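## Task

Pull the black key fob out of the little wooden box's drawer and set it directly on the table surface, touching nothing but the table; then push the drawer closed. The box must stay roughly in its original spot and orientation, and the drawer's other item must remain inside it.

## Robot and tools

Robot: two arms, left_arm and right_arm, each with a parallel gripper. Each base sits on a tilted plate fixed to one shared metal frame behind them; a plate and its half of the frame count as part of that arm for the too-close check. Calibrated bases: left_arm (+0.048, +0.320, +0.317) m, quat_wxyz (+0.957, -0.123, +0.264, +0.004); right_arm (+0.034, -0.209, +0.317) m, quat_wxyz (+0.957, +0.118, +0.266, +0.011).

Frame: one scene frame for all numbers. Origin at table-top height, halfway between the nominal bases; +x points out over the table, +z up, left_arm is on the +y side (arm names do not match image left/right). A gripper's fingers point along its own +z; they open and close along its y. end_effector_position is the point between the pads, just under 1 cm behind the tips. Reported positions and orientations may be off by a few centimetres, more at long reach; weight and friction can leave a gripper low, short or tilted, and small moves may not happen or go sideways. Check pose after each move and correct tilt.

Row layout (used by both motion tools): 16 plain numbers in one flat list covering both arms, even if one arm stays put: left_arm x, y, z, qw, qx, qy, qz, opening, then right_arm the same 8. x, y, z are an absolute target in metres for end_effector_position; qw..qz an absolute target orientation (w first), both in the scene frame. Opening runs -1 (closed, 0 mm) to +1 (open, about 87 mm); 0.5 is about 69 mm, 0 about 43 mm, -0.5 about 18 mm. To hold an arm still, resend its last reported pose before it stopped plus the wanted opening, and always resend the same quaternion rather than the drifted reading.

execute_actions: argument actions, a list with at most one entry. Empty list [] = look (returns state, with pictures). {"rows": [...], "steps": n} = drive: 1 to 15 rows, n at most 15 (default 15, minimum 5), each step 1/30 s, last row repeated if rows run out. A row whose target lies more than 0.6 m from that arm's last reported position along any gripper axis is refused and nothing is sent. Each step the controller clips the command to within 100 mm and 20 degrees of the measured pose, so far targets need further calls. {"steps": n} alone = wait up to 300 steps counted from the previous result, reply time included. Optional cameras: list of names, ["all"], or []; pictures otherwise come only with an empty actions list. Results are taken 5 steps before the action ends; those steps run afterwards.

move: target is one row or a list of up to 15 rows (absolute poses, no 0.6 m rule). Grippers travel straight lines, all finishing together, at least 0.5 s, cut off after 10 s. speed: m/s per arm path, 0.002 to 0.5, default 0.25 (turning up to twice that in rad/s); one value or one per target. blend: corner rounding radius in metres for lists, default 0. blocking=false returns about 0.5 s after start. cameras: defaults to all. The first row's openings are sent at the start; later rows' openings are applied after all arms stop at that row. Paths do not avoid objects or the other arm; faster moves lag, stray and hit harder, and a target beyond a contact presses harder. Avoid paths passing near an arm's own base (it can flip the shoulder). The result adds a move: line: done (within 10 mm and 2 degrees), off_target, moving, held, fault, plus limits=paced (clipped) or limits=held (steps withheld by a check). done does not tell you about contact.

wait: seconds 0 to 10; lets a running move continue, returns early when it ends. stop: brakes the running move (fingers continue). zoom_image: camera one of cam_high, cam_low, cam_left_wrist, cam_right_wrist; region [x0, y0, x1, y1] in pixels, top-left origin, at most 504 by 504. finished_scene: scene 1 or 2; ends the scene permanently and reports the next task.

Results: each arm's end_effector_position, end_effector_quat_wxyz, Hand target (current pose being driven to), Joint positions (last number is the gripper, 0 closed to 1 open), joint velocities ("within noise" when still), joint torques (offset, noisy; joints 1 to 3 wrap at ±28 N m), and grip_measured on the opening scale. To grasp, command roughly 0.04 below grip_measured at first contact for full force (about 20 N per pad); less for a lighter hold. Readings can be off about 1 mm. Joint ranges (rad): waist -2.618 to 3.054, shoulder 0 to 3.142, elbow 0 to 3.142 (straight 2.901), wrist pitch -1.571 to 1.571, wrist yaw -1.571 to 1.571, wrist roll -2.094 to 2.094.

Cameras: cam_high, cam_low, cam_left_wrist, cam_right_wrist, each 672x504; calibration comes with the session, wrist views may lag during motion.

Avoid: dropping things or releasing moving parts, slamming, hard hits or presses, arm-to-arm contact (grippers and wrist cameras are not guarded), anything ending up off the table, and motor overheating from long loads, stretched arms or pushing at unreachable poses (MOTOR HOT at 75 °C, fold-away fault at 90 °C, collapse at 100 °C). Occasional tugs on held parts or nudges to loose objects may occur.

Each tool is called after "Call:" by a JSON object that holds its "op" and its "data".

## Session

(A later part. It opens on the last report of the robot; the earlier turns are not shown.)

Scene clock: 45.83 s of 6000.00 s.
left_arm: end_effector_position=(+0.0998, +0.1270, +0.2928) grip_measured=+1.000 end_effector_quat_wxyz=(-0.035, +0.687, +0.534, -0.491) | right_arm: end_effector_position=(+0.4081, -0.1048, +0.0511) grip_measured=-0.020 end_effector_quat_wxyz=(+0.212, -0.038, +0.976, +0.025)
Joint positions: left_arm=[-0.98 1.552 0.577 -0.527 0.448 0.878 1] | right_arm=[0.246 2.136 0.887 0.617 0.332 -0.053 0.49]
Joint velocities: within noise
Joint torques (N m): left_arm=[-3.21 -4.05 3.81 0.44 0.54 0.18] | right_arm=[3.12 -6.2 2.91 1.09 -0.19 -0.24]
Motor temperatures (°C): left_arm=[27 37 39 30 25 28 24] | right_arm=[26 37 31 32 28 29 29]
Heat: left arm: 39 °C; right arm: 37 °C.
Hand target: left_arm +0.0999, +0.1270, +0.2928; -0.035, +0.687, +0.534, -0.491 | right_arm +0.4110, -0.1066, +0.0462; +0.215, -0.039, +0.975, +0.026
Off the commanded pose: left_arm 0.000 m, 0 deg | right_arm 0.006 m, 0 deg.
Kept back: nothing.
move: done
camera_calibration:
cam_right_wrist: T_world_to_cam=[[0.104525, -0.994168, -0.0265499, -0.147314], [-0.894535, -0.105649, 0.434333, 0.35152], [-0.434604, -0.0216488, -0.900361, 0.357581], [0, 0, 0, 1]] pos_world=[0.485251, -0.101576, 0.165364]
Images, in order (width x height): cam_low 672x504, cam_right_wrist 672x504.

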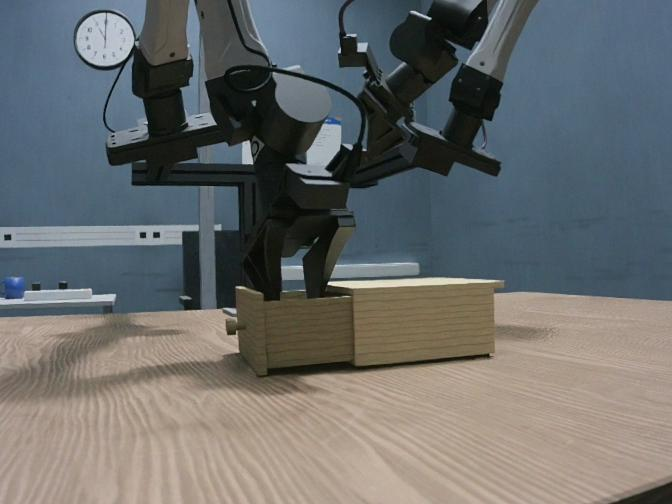

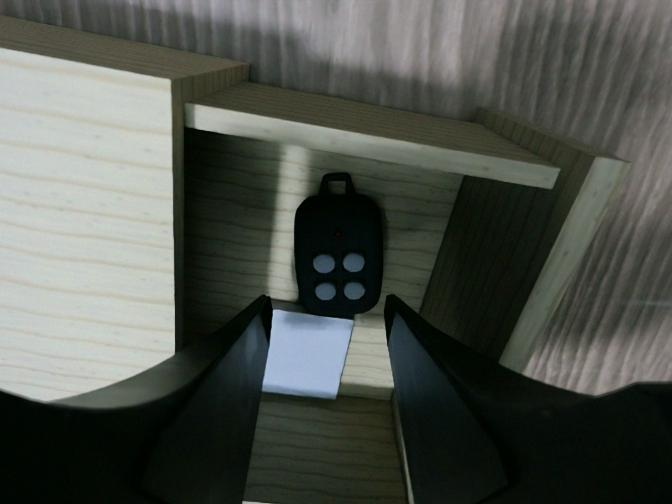

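Call:
{"op": "move", "data": {"target": [0.0998,0.1270,0.2928,-0.035,0.687,0.534,-0.491,1,0.4215,-0.110,0.030,0.2169,-0.0464,0.9751,-0.0076,-0.04], "speed": 0.06, "cameras": ["cam_low","cam_right_wrist"]}}

Call:
{"op": "zoom_image", "data": {"camera": "cam_right_wrist", "region": [150, 100, 470, 420]}}

Call:
{"op": "zoom_image", "data": {"camera": "cam_low", "region": [200, 180, 400, 380]}}

Scene clock: 49.67 s of 6000.00 s.
left_arm: end_effector_position=(+0.0998, +0.1270, +0.2928) grip_measured=+1.000 end_effector_quat_wxyz=(-0.035, +0.687, +0.534, -0.491) | right_arm: end_effector_position=(+0.4201, -0.1052, +0.0355) grip_measured=-0.040 end_effector_quat_wxyz=(+0.215, -0.047, +0.975, +0.003)
Joint positions: left_arm=[-0.98 1.552 0.577 -0.527 0.448 0.878 1] | right_arm=[0.246 2.21 0.967 0.618 0.372 -0.083 0.48]
Joint velocities: within noise
Joint torques (N m): left_arm=[-3.22 -4.07 3.81 0.44 0.55 0.2] | right_arm=[3.67 -6.38 3.23 1.05 0.12 -0.26]
Motor temperatures (°C): left_arm=[27 37 39 30 25 27 23] | right_arm=[26 37 31 32 28 29 29]
Heat: left arm: 39 °C; right arm: 37 °C.
Hand target: left_arm +0.0999, +0.1270, +0.2928; -0.035, +0.687, +0.534, -0.491 | right_arm +0.4214, -0.1100, +0.0302; +0.217, -0.046, +0.975, -0.007
Off the commanded pose: left_arm 0.000 m, 0 deg | right_arm 0.007 m, 1 deg.
Kept back: nothing.
move: done
camera_calibration:
cam_right_wrist: T_world_to_cam=[[0.111288, -0.993551, 0.0217156, -0.153819], [-0.898097, -0.0911929, 0.430239, 0.372102], [-0.425484, -0.0673832, -0.902454, 0.340184], [0, 0, 0, 1]] pos_world=[0.496045, -0.0959715, 0.150248]
Images, in order (width x height): cam_low 672x504, cam_right_wrist 672x504.

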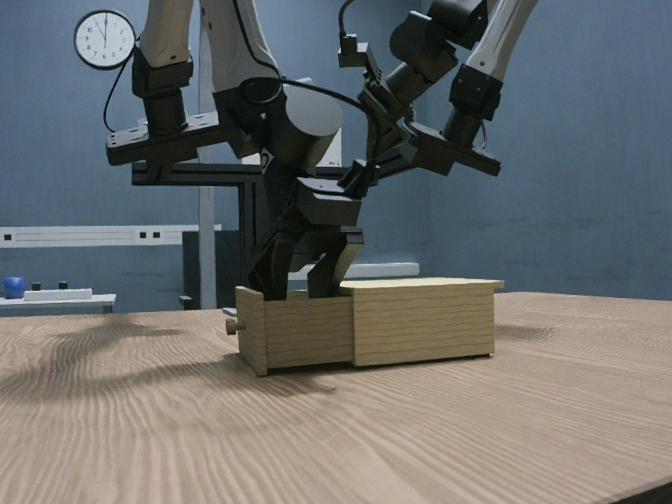

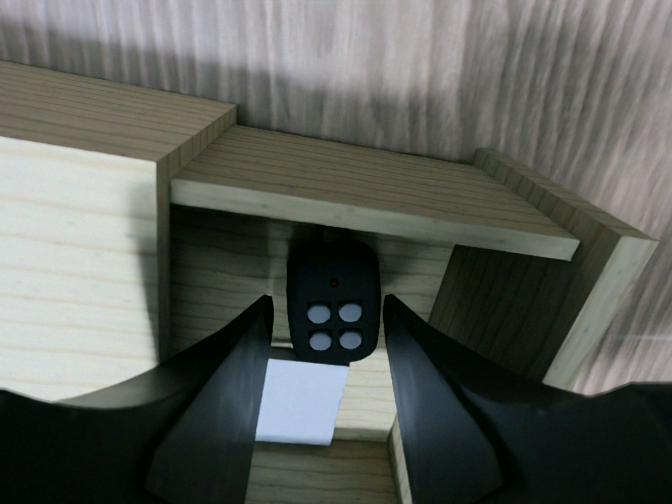

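Scaled by 1.575 from the camera's 672x504 image, which has a finer 960x720 frame.

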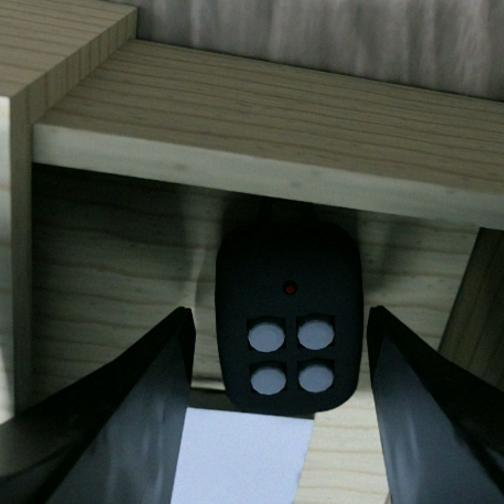

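Scaled by 2.520 from the camera's 672x504 image, which has a finer 960x720 frame.

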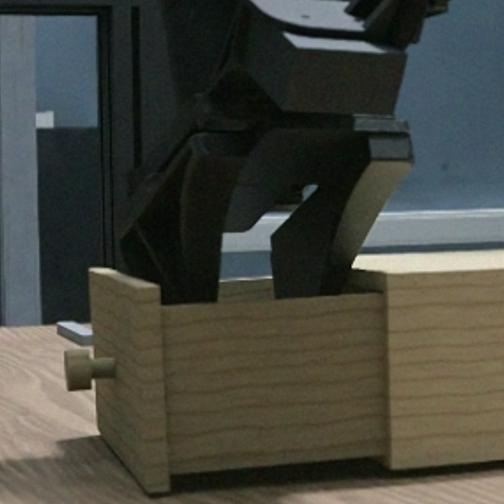

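Call:
{"op": "move", "data": {"target": [[0.0998,0.1270,0.2928,-0.035,0.687,0.534,-0.491,1,0.422,-0.112,0.024,0.2169,-0.0464,0.9751,-0.0076,-0.04],[0.0998,0.1270,0.2928,-0.035,0.687,0.534,-0.491,1,0.422,-0.112,0.024,0.2169,-0.0464,0.9751,-0.0076,-0.36]], "speed": 0.05, "cameras": ["cam_low","cam_right_wrist"]}}

Call:
{"op": "zoom_image", "data": {"camera": "cam_right_wrist", "region": [150, 100, 470, 420]}}

Scene clock: 51.17 s of 6000.00 s.
left_arm: end_effector_position=(+0.0998, +0.1270, +0.2928) grip_measured=+1.000 end_effector_quat_wxyz=(-0.035, +0.687, +0.534, -0.491) | right_arm: end_effector_position=(+0.4213, -0.1060, +0.0323) grip_measured=-0.177 end_effector_quat_wxyz=(+0.218, -0.048, +0.975, +0.000)
Joint positions: left_arm=[-0.98 1.552 0.577 -0.527 0.448 0.878 1] | right_arm=[0.244 2.224 0.975 0.63 0.375 -0.09 0.411]
Joint velocities: within noise
Joint torques (N m): left_arm=[-3.18 -4.05 3.82 0.45 0.54 0.18] | right_arm=[2.89 -5.89 3.28 1.09 0.04 -0.24]
Motor temperatures (°C): left_arm=[27 37 39 30 25 27 23] | right_arm=[26 37 31 32 28 29 29]
Heat: left arm: 39 °C; right arm: 37 °C.
Hand target: left_arm +0.0999, +0.1270, +0.2928; -0.035, +0.687, +0.534, -0.491 | right_arm +0.4217, -0.1120, +0.0243; +0.217, -0.047, +0.975, -0.007
Off the commanded pose: left_arm 0.000 m, 0 deg | right_arm 0.010 m, 1 deg.
Kept back: nothing.
move: done; target 2's new opening was sent with right_arm's hand 0.011 m and 1 deg from that target
camera_calibration:
cam_right_wrist: T_world_to_cam=[[0.112571, -0.993232, 0.0286135, -0.155439], [-0.900059, -0.0897266, 0.42643, 0.375597], [-0.420977, -0.0737577, -0.904068, 0.335252], [0, 0, 0, 1]] pos_world=[0.496691, -0.0959582, 0.147372]
Images, in order (width x height): cam_low 672x504, cam_right_wrist 672x504.

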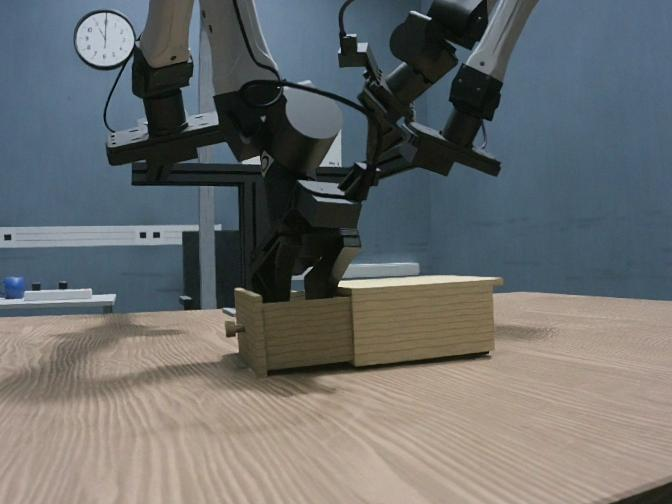

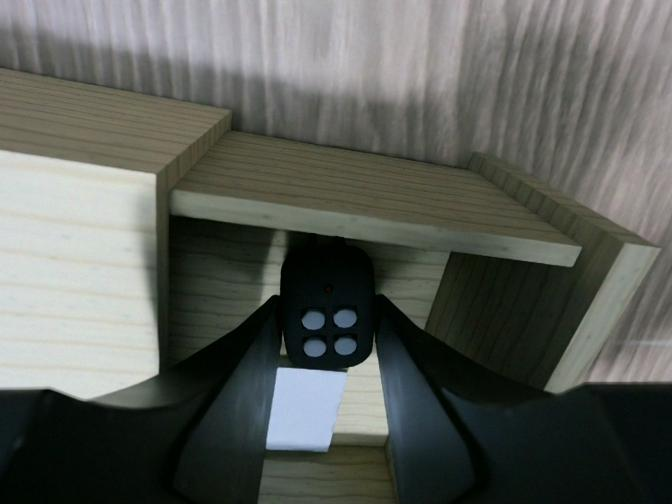

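Scaled by 1.575 from the camera's 672x504 image, which has a finer 960x720 frame.

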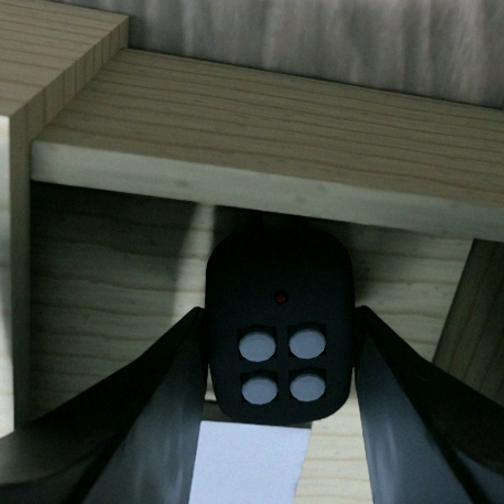

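Call:
{"op": "move", "data": {"target": [[0.0998,0.1270,0.2928,-0.035,0.687,0.534,-0.491,1,0.421,-0.106,0.14,0.2169,-0.0464,0.9751,-0.0076,-0.36],[0.0998,0.1270,0.2928,-0.035,0.687,0.534,-0.491,1,0.40,-0.33,0.12,0.2169,-0.0464,0.9751,-0.0076,-0.36],[0.0998,0.1270,0.2928,-0.035,0.687,0.534,-0.491,1,0.40,-0.33,0.045,0.2169,-0.0464,0.9751,-0.0076,-0.36]], "speed": [0.15,0.25,0.15], "blend": [0.02,0.03,0], "cameras": ["cam_high","cam_low","cam_right_wrist"]}}

Call:
{"op": "zoom_image", "data": {"camera": "cam_low", "region": [0, 180, 300, 480]}}

Scene clock: 54.57 s of 6000.00 s.
left_arm: end_effector_position=(+0.0998, +0.1270, +0.2928) grip_measured=+1.000 end_effector_quat_wxyz=(-0.035, +0.687, +0.534, -0.491) | right_arm: end_effector_position=(+0.3972, -0.3271, +0.0486) grip_measured=-0.177 end_effector_quat_wxyz=(+0.210, -0.043, +0.977, -0.007)
Joint positions: left_arm=[-0.98 1.552 0.577 -0.527 0.448 0.878 1] | right_arm=[-0.357 1.969 0.825 0.561 -0.107 -0.422 0.411]
Joint velocities: within noise
Joint torques (N m): left_arm=[-3.22 -4.1 3.81 0.43 0.54 0.19] | right_arm=[-0.17 -6.42 2.78 1.07 -0.24 -0.22]
Motor temperatures (°C): left_arm=[27 37 39 30 25 27 23] | right_arm=[26 37 31 32 28 29 29]
Heat: left arm: 39 °C; right arm: 37 °C.
Hand target: left_arm +0.0999, +0.1270, +0.2928; -0.035, +0.687, +0.534, -0.491 | right_arm +0.3999, -0.3301, +0.0452; +0.217, -0.046, +0.975, -0.008
Off the commanded pose: left_arm 0.000 m, 0 deg | right_arm 0.005 m, 1 deg.
Kept back: nothing.
move: done
camera_calibration:
cam_right_wrist: T_world_to_cam=[[0.101135, -0.994104, 0.0390929, -0.368988], [-0.894957, -0.073745, 0.440016, 0.329703], [-0.434539, -0.0794876, -0.897138, 0.326682], [0, 0, 0, 1]] pos_world=[0.474344, -0.316532, 0.162429]
Images, in order (width x height): cam_high 672x504, cam_low 672x504, cam_right_wrist 672x504.

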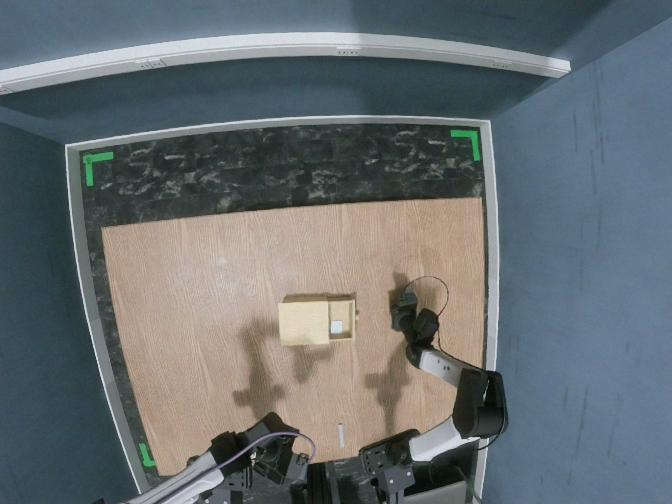

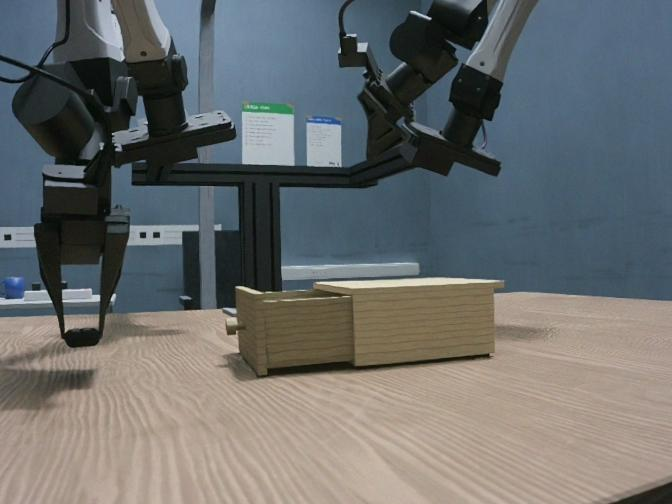

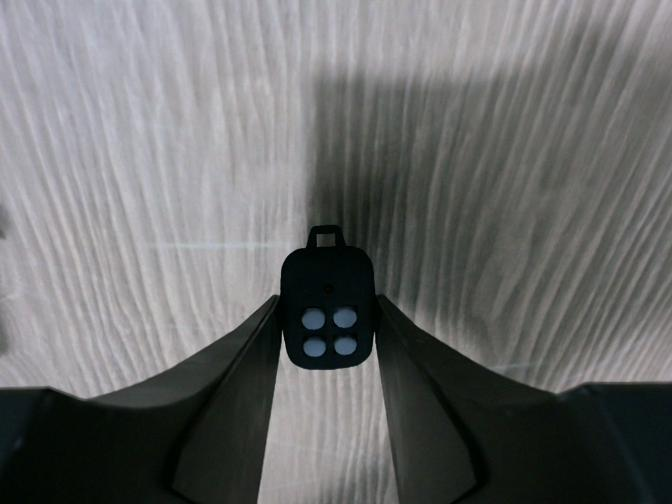

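Scaled by 1.680 from the camera's 672x504 image, which has a finer 960x720 frame.

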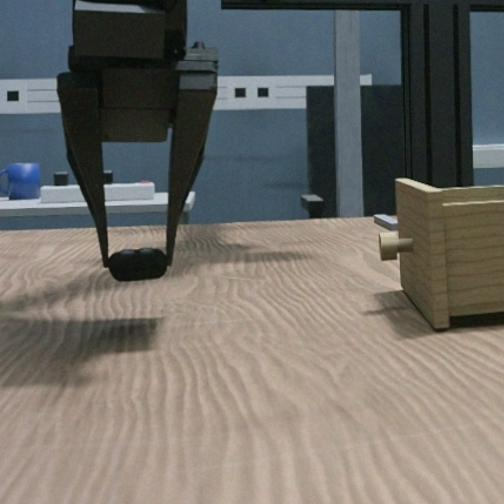

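Call:
{"op": "move", "data": {"target": [[0.0998,0.1270,0.2928,-0.035,0.687,0.534,-0.491,1,0.40,-0.33,0.017,0.2169,-0.0464,0.9751,-0.0076,-0.36]], "speed": 0.08, "cameras": ["cam_low","cam_right_wrist"]}}

Scene clock: 56.23 s of 6000.00 s.
left_arm: end_effector_position=(+0.0998, +0.1270, +0.2928) grip_measured=+1.000 end_effector_quat_wxyz=(-0.035, +0.687, +0.534, -0.491) | right_arm: end_effector_position=(+0.3971, -0.3254, +0.0207) grip_measured=-0.177 end_effector_quat_wxyz=(+0.210, -0.045, +0.977, -0.006)
Joint positions: left_arm=[-0.98 1.552 0.577 -0.527 0.448 0.878 1] | right_arm=[-0.357 2.087 0.881 0.62 -0.109 -0.424 0.411]
Joint velocities: within noise
Joint torques (N m): left_arm=[-3.21 -4.04 3.78 0.44 0.54 0.19] | right_arm=[-0.32 -6.56 2.55 1.11 -0.19 -0.26]
Motor temperatures (°C): left_arm=[27 37 39 30 25 27 23] | right_arm=[26 37 31 32 28 29 29]
Heat: left arm: 39 °C; right arm: 37 °C.
Hand target: left_arm +0.0999, +0.1270, +0.2928; -0.035, +0.687, +0.534, -0.491 | right_arm +0.3998, -0.3300, +0.0172; +0.217, -0.046, +0.975, -0.008
Off the commanded pose: left_arm 0.000 m, 0 deg | right_arm 0.007 m, 1 deg.
Kept back: nothing.
move: done
camera_calibration:
cam_right_wrist: T_world_to_cam=[[0.104088, -0.993904, 0.0363513, -0.367232], [-0.893865, -0.0774602, 0.441595, 0.340252], [-0.436087, -0.0784579, -0.896478, 0.302654], [0, 0, 0, 1]] pos_world=[0.474347, -0.314892, 0.134419]
Images, in order (width x height): cam_low 672x504, cam_right_wrist 672x504.

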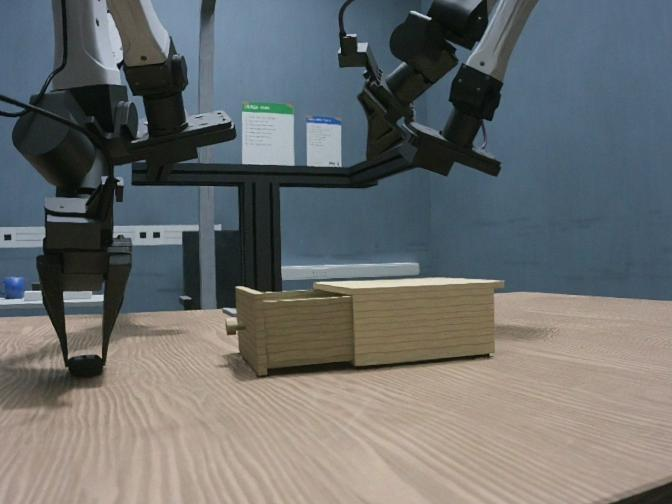

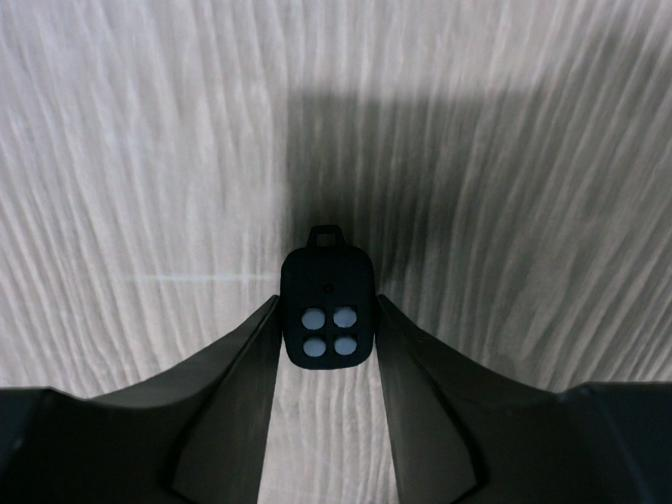

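Call:
{"op": "move", "data": {"target": [[0.0998,0.1270,0.2928,-0.035,0.687,0.534,-0.491,1,0.40,-0.33,0.006,0.2169,-0.0464,0.9751,-0.0076,-0.36]], "speed": 0.04, "cameras": ["cam_low"]}}

Call:
{"op": "zoom_image", "data": {"camera": "cam_low", "region": [20, 300, 180, 420]}}

Scene clock: 57.17 s of 6000.00 s.
left_arm: end_effector_position=(+0.0998, +0.1270, +0.2928) grip_measured=+1.000 end_effector_quat_wxyz=(-0.035, +0.687, +0.534, -0.491) | right_arm: end_effector_position=(+0.3980, -0.3259, +0.0188) grip_measured=-0.177 end_effector_quat_wxyz=(+0.212, -0.045, +0.976, -0.006)
Joint positions: left_arm=[-0.98 1.552 0.577 -0.527 0.448 0.878 1] | right_arm=[-0.358 2.096 0.886 0.628 -0.111 -0.424 0.411]
Joint velocities: within noise
Joint torques (N m): left_arm=[-3.21 -4.12 3.88 0.44 0.54 0.2] | right_arm=[-0.35 -3.86 4.38 1.22 -0.2 -0.24]
Motor temperatures (°C): left_arm=[27 37 39 30 25 27 23] | right_arm=[26 37 31 32 28 29 29]
Heat: left arm: 39 °C; right arm: 37 °C.
Hand target: left_arm +0.0999, +0.1270, +0.2928; -0.035, +0.687, +0.534, -0.491 | right_arm +0.3994, -0.3298, +0.0069; +0.217, -0.047, +0.975, -0.008
Off the commanded pose: left_arm 0.000 m, 0 deg | right_arm 0.014 m, 1 deg.
Kept back: nothing.
move: off_target (right_arm)
Images, in order (width x height): cam_low 672x504.

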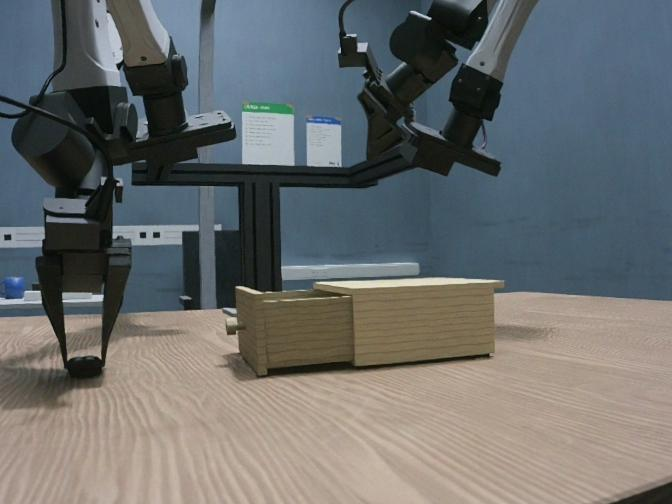

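Scaled by 3.150 from the camera's 672x504 image, which has a finer 960x720 frame.

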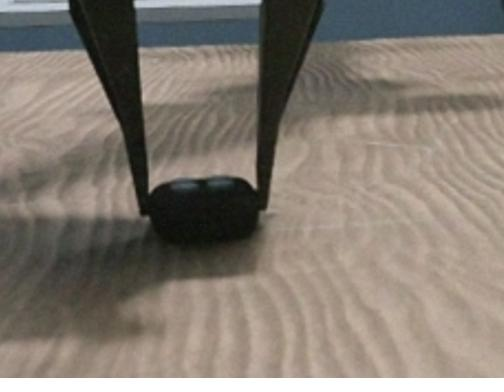

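Call:
{"op": "move", "data": {"target": [[0.0998,0.1270,0.2928,-0.035,0.687,0.534,-0.491,1,0.40,-0.33,0.000,0.2169,-0.0464,0.9751,-0.0076,-0.36]], "speed": 0.04, "cameras": ["cam_low"]}}

Call:
{"op": "zoom_image", "data": {"camera": "cam_low", "region": [20, 300, 180, 420]}}

Scene clock: 58.10 s of 6000.00 s.
left_arm: end_effector_position=(+0.0998, +0.1270, +0.2928) grip_measured=+1.000 end_effector_quat_wxyz=(-0.035, +0.687, +0.534, -0.491) | right_arm: end_effector_position=(+0.3977, -0.3255, +0.0177) grip_measured=-0.177 end_effector_quat_wxyz=(+0.212, -0.045, +0.976, -0.006)
Joint positions: left_arm=[-0.98 1.552 0.577 -0.527 0.448 0.878 1] | right_arm=[-0.358 2.101 0.886 0.634 -0.112 -0.425 0.411]
Joint velocities: within noise
Joint torques (N m): left_arm=[-3.21 -4.05 3.82 0.45 0.55 0.18] | right_arm=[-0.36 -2.52 5.46 1.27 -0.22 -0.24]
Motor temperatures (°C): left_arm=[27 37 39 30 25 27 23] | right_arm=[26 37 31 32 28 29 29]
Heat: left arm: 39 °C; right arm: 37 °C.
Hand target: left_arm +0.0999, +0.1270, +0.2928; -0.035, +0.687, +0.534, -0.491 | right_arm +0.3989, -0.3297, +0.0015; +0.217, -0.046, +0.975, -0.008
Off the commanded pose: left_arm 0.000 m, 0 deg | right_arm 0.018 m, 1 deg.
Kept back: nothing.
move: off_target (right_arm)
Images, in order (width x height): cam_low 672x504.

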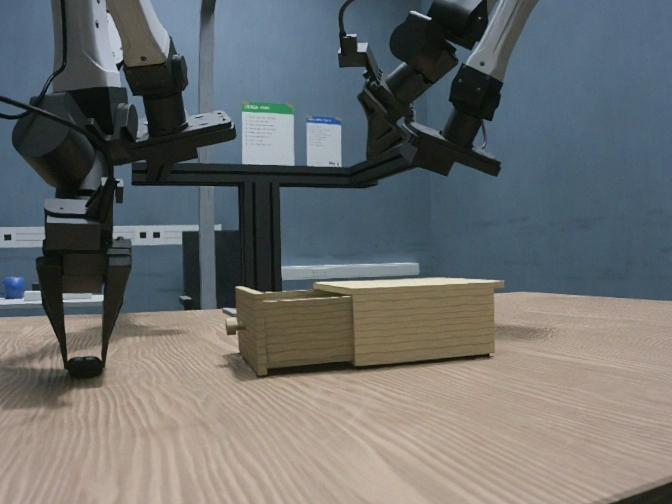

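Scaled by 3.150 from the camera's 672x504 image, which has a finer 960x720 frame.

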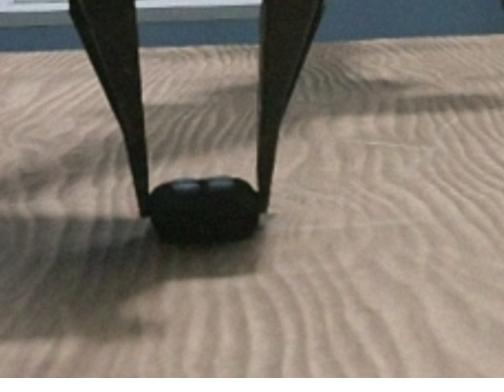

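Call:
{"op": "move", "data": {"target": [[0.0998,0.1270,0.2928,-0.035,0.687,0.534,-0.491,1,0.3980,-0.3262,0.010,0.2169,-0.0464,0.9751,-0.0076,-0.36],[0.0998,0.1270,0.2928,-0.035,0.687,0.534,-0.491,1,0.3980,-0.3262,0.010,0.2169,-0.0464,0.9751,-0.0076,0.15]], "speed": 0.05, "cameras": ["cam_low"]}}

Call:
{"op": "zoom_image", "data": {"camera": "cam_low", "region": [20, 300, 180, 420]}}

Scene clock: 59.60 s of 6000.00 s.
left_arm: end_effector_position=(+0.0998, +0.1270, +0.2928) grip_measured=+1.000 end_effector_quat_wxyz=(-0.035, +0.687, +0.534, -0.491) | right_arm: end_effector_position=(+0.3988, -0.3259, +0.0155) grip_measured=+0.150 end_effector_quat_wxyz=(+0.216, -0.046, +0.975, -0.007)
Joint positions: left_arm=[-0.98 1.552 0.577 -0.527 0.448 0.878 1] | right_arm=[-0.358 2.112 0.89 0.649 -0.112 -0.426 0.575]
Joint velocities: within noise
Joint torques (N m): left_arm=[-3.21 -4.1 3.78 0.44 0.54 0.19] | right_arm=[0.55 -6.16 2.14 1.1 -0.16 -0.12]
Motor temperatures (°C): left_arm=[27 37 39 30 25 27 23] | right_arm=[26 37 31 32 28 29 29]
Heat: left arm: 39 °C; right arm: 37 °C.
Hand target: left_arm +0.0999, +0.1270, +0.2928; -0.035, +0.687, +0.534, -0.491 | right_arm +0.3980, -0.3262, +0.0102; +0.217, -0.047, +0.975, -0.008
Off the commanded pose: left_arm 0.000 m, 0 deg | right_arm 0.006 m, 0 deg.
Kept back: nothing.
move: done
Images, in order (width x height): cam_low 672x504.

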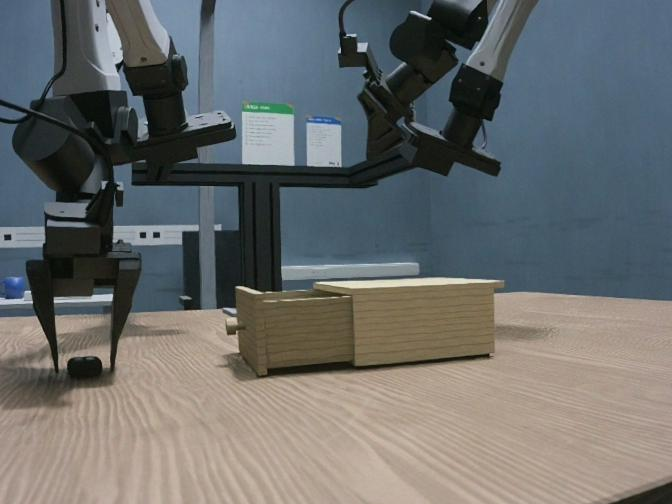

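Scaled by 3.150 from the camera's 672x504 image, which has a finer 960x720 frame.

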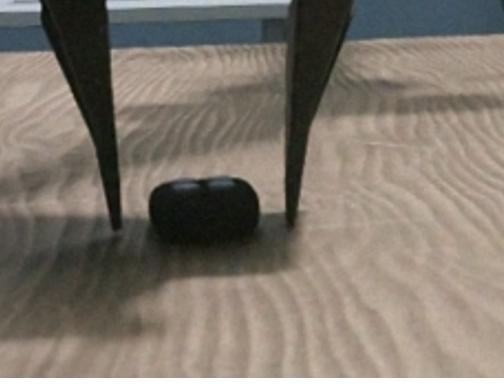

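Call:
{"op": "move", "data": {"target": [[0.0998,0.1270,0.2928,-0.035,0.687,0.534,-0.491,1,0.40,-0.327,0.09,0.2169,-0.0464,0.9751,-0.0076,0.15],[0.0998,0.1270,0.2928,-0.035,0.687,0.534,-0.491,1,0.405,-0.235,0.10,0.2178,0.0444,0.9721,0.0795,-1],[0.0998,0.1270,0.2928,-0.035,0.687,0.534,-0.491,1,0.407,-0.222,0.035,0.2178,0.0444,0.9721,0.0795,-1]], "speed": [0.15,0.2,0.12], "blend": [0.02,0,0]}}

Scene clock: 63.97 s of 6000.00 s.
left_arm: end_effector_position=(+0.0998, +0.1270, +0.2928) grip_measured=+1.000 end_effector_quat_wxyz=(-0.035, +0.687, +0.534, -0.491) | right_arm: end_effector_position=(+0.4043, -0.2255, +0.0382) grip_measured=-0.973 end_effector_quat_wxyz=(+0.214, +0.043, +0.973, +0.080)
Joint positions: left_arm=[-0.98 1.552 0.577 -0.527 0.448 0.878 1] | right_arm=[-0.16 2.051 0.813 0.644 -0.077 -0.108 0.013]
Joint velocities: within noise
Joint torques (N m): left_arm=[-3.18 -4.04 3.85 0.44 0.55 0.2] | right_arm=[2.88 -6.23 2.18 1.08 -0.05 -0.06]
Motor temperatures (°C): left_arm=[27 37 39 30 25 27 23] | right_arm=[26 37 31 32 28 29 29]
Heat: left arm: 39 °C; right arm: 37 °C.
Hand target: left_arm +0.0999, +0.1270, +0.2928; -0.035, +0.687, +0.534, -0.491 | right_arm +0.4068, -0.2220, +0.0351; +0.217, +0.044, +0.972, +0.080
Off the commanded pose: left_arm 0.000 m, 0 deg | right_arm 0.005 m, 1 deg.
Kept back: nothing.
move: done; target 2's new opening was sent with right_arm's hand 0.017 m and 2 deg from that target
camera_calibration:
cam_right_wrist: T_world_to_cam=[[-0.0294138, -0.985395, -0.167724, -0.205716], [-0.903543, -0.0455508, 0.42607, 0.35841], [-0.427487, 0.164078, -0.889007, 0.380226], [0, 0, 0, 1]] pos_world=[0.48033, -0.248772, 0.150812]

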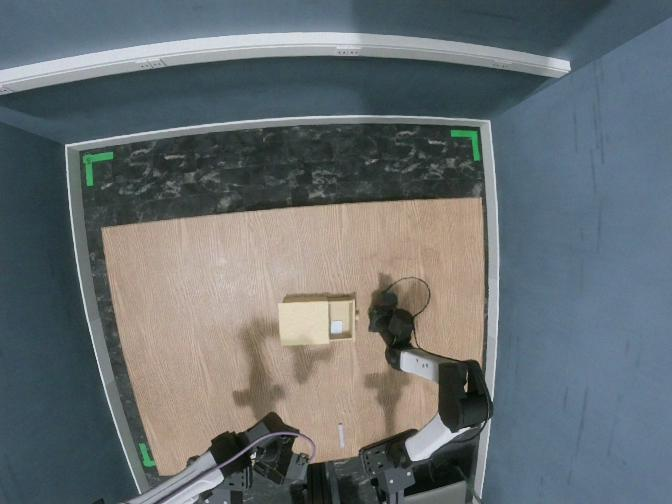

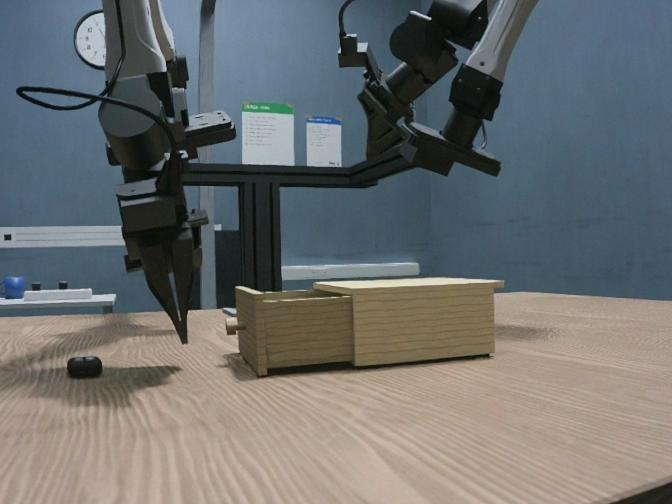

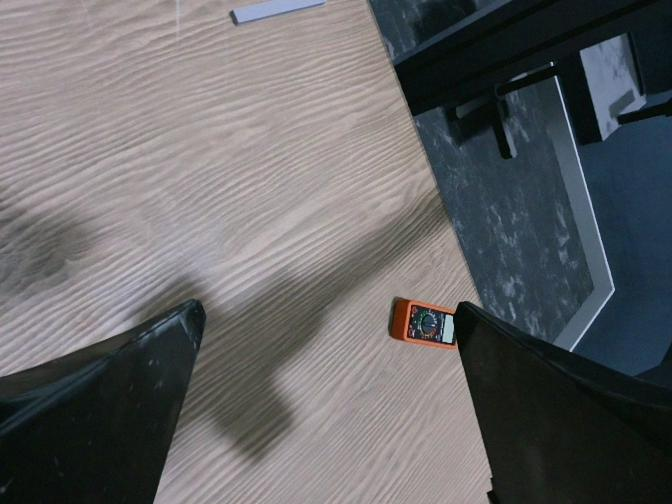

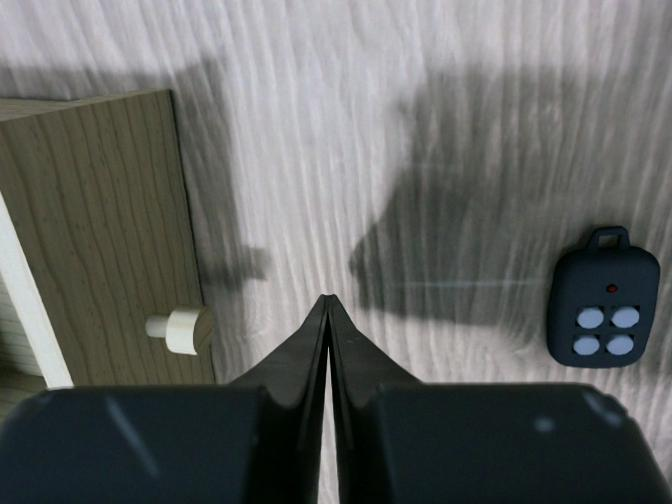

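Call:
{"op": "move", "data": {"target": [[0.0998,0.1270,0.2928,-0.035,0.687,0.534,-0.491,1,0.398,-0.200,0.028,0.2178,0.0444,0.9721,0.0795,-1],[0.0998,0.1270,0.2928,-0.035,0.687,0.534,-0.491,1,0.398,-0.140,0.030,0.2178,0.0444,0.9721,0.0795,-1]], "speed": 0.07, "blend": [0.01,0]}}

Scene clock: 66.13 s of 6000.00 s.
left_arm: end_effector_position=(+0.0998, +0.1270, +0.2928) grip_measured=+1.000 end_effector_quat_wxyz=(-0.035, +0.687, +0.534, -0.491) | right_arm: end_effector_position=(+0.3992, -0.1612, +0.0322) grip_measured=-0.974 end_effector_quat_wxyz=(+0.219, +0.046, +0.973, +0.049)
Joint positions: left_arm=[-0.98 1.552 0.577 -0.527 0.448 0.878 1] | right_arm=[0.053 2.142 0.803 0.755 0.162 0.001 0.013]
Joint velocities: within noise
Joint torques (N m): left_arm=[-3.19 -4.12 3.84 0.43 0.53 0.19] | right_arm=[5.71 -5.78 1.84 1.03 -0.45 0.12]
Motor temperatures (°C): left_arm=[27 37 39 30 25 27 23] | right_arm=[26 37 31 32 28 29 29]
Heat: left arm: 39 °C; right arm: 37 °C.
Hand target: left_arm +0.0999, +0.1270, +0.2928; -0.035, +0.687, +0.534, -0.491 | right_arm +0.3975, -0.1406, +0.0309; +0.217, +0.044, +0.972, +0.079
Off the commanded pose: left_arm 0.000 m, 0 deg | right_arm 0.021 m, 3 deg.
Kept back: nothing.
move: off_target (right_arm)
camera_calibration:
cam_right_wrist: T_world_to_cam=[[-0.0481959, -0.992941, -0.108377, -0.13911], [-0.906576, -0.00206058, 0.422037, 0.367675], [-0.419281, 0.118593, -0.900077, 0.351976], [0, 0, 0, 1]] pos_world=[0.474198, -0.179112, 0.146556]

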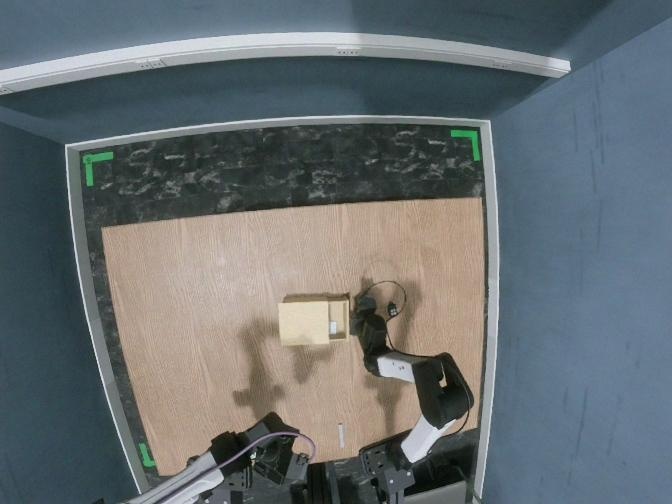

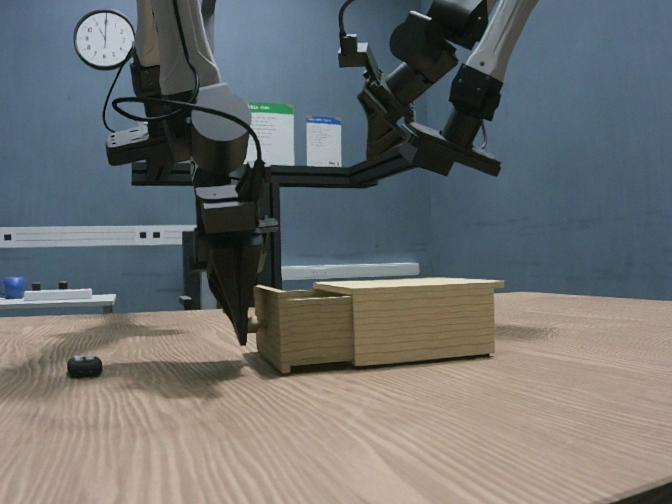

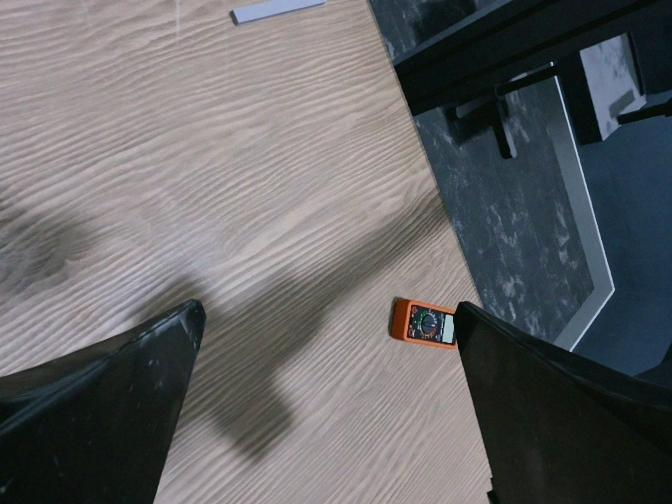

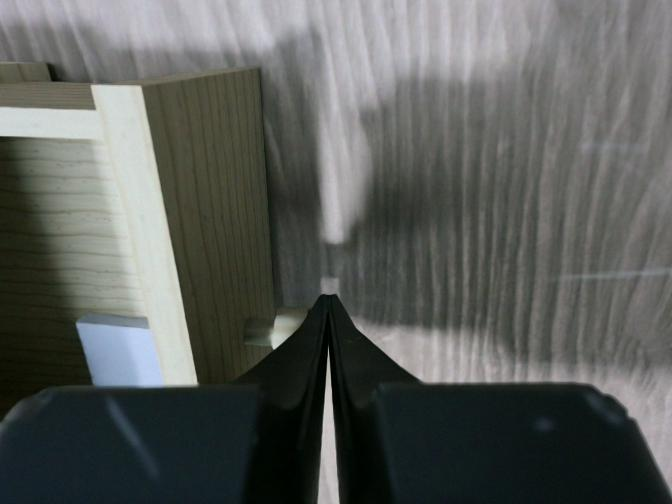

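Call:
{"op": "move", "data": {"target": [[0.0998,0.1270,0.2928,-0.035,0.687,0.534,-0.491,1,0.396,-0.085,0.030,0.2178,0.0444,0.9721,0.0795,-1]], "speed": 0.07}}

Scene clock: 67.50 s of 6000.00 s.
left_arm: end_effector_position=(+0.0998, +0.1270, +0.2928) grip_measured=+1.000 end_effector_quat_wxyz=(-0.035, +0.687, +0.534, -0.491) | right_arm: end_effector_position=(+0.3980, -0.1114, +0.0312) grip_measured=-0.974 end_effector_quat_wxyz=(+0.220, +0.049, +0.973, +0.040)
Joint positions: left_arm=[-0.98 1.552 0.577 -0.527 0.448 0.878 1] | right_arm=[0.199 2.21 0.851 0.759 0.302 0.086 0.013]
Joint velocities: within noise
Joint torques (N m): left_arm=[-3.25 -4.05 3.82 0.44 0.54 0.18] | right_arm=[6.93 -5.82 2.44 0.97 -0.61 0.12]
Motor temperatures (°C): left_arm=[27 37 39 30 25 27 23] | right_arm=[26 37 31 32 28 29 29]
Heat: left arm: 39 °C; right arm: 37 °C.
Hand target: left_arm +0.0999, +0.1270, +0.2928; -0.035, +0.687, +0.534, -0.491 | right_arm +0.3952, -0.0857, +0.0313; +0.217, +0.044, +0.972, +0.079
Off the commanded pose: left_arm 0.000 m, 0 deg | right_arm 0.027 m, 5 deg.
Kept back: nothing.
move: off_target (right_arm)
camera_calibration:
cam_right_wrist: T_world_to_cam=[[-0.0579653, -0.993988, -0.0928884, -0.086551], [-0.90758, 0.0137096, 0.419655, 0.369316], [-0.415858, 0.108629, -0.902918, 0.34227], [0, 0, 0, 1]] pos_world=[0.472503, -0.128274, 0.146017]

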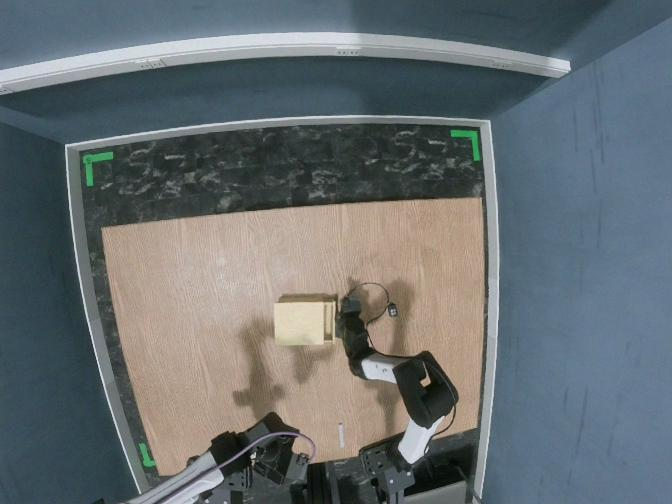

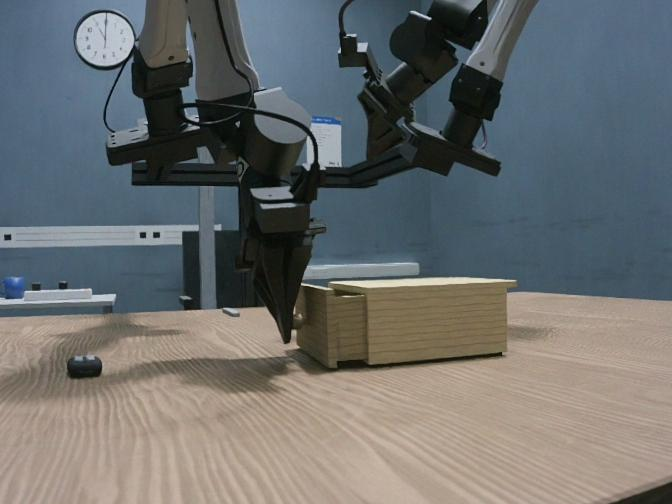

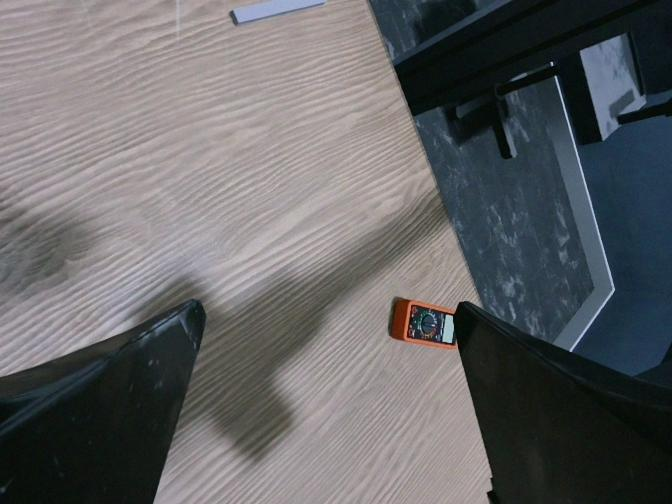

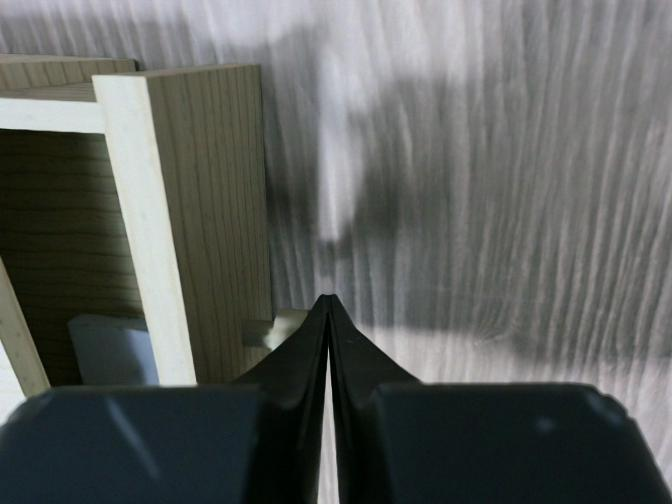

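Call:
{"op": "move", "data": {"target": [[0.22,0.26,0.26,0.2156,-0.0189,0.9726,-0.0851,-1,0.396,-0.100,0.030,0.2178,0.0444,0.9721,0.0795,-1],[0.40,0.195,0.11,0.2156,-0.0189,0.9726,-0.0851,-1,0.396,-0.100,0.030,0.2178,0.0444,0.9721,0.0795,-1],[0.405,0.170,0.035,0.2156,-0.0189,0.9726,-0.0851,-1,0.396,-0.100,0.030,0.2178,0.0444,0.9721,0.0795,-1]], "speed": [0.45,0.25,0.15], "blend": [0.05,0.02,0]}}

Scene clock: 73.33 s of 6000.00 s.
left_arm: end_effector_position=(+0.4043, +0.1687, +0.0395) grip_measured=-0.993 end_effector_quat_wxyz=(+0.215, -0.020, +0.973, -0.082) | right_arm: end_effector_position=(+0.3980, -0.1116, +0.0302) grip_measured=-0.974 end_effector_quat_wxyz=(+0.219, +0.050, +0.973, +0.049)
Joint positions: left_arm=[-0.339 2.252 0.888 0.729 -0.308 -0.107 0.003] | right_arm=[0.189 2.21 0.851 0.759 0.277 0.087 0.013]
Joint velocities: within noise
Joint torques (N m): left_arm=[-3.21 -7.53 1.91 1.57 0.2 0.25] | right_arm=[4.08 -6.83 0.8 1.06 -0.64 -0.13]
Motor temperatures (°C): left_arm=[27 38 39 30 25 27 23] | right_arm=[26 37 31 32 28 29 29]
Heat: left arm: 39 °C; right arm: 37 °C.
Hand target: left_arm +0.4049, +0.1700, +0.0351; +0.215, -0.019, +0.973, -0.085 | right_arm +0.3958, -0.1002, +0.0304; +0.218, +0.045, +0.972, +0.079
Off the commanded pose: left_arm 0.005 m, 0 deg | right_arm 0.012 m, 4 deg.
Kept back: nothing.
move: off_target (right_arm)
camera_calibration:
cam_left_wrist: T_world_to_cam=[[0.005725, -0.9879, 0.15499, 0.156199], [-0.91588, 0.0570365, 0.39738, 0.369593], [-0.401412, -0.144227, -0.904471, 0.363215], [0, 0, 0, 1]] pos_world=[0.483407, 0.185614, 0.157439]
cam_right_wrist: T_world_to_cam=[[-0.056435, -0.992286, -0.110379, -0.0867083], [-0.906787, 0.00467884, 0.421564, 0.368377], [-0.417795, 0.123881, -0.900056, 0.343727], [0, 0, 0, 1]] pos_world=[0.472753, -0.130344, 0.144508]

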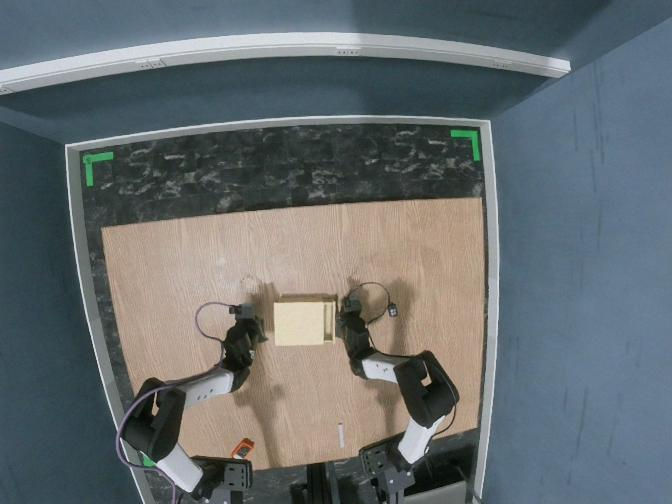

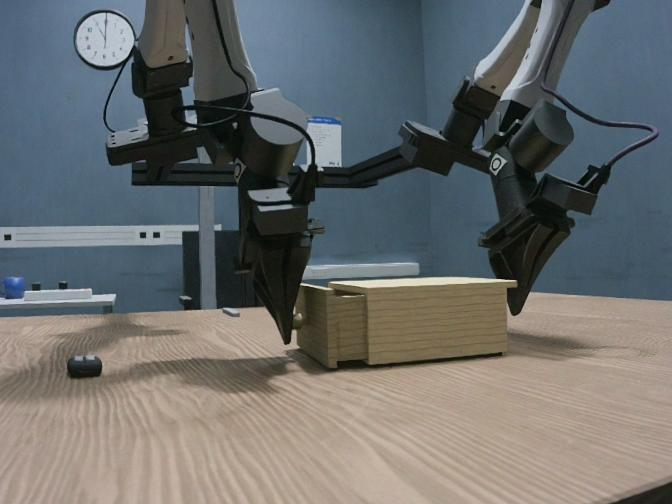

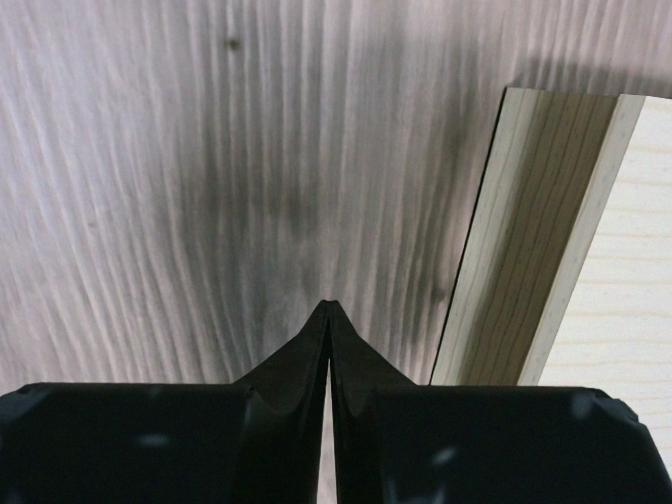

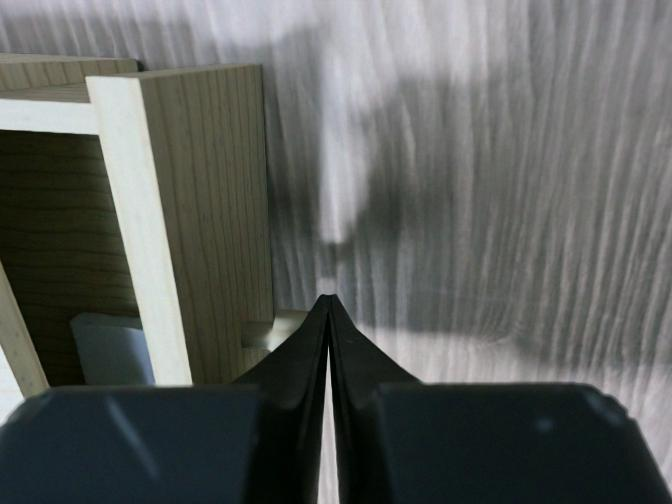

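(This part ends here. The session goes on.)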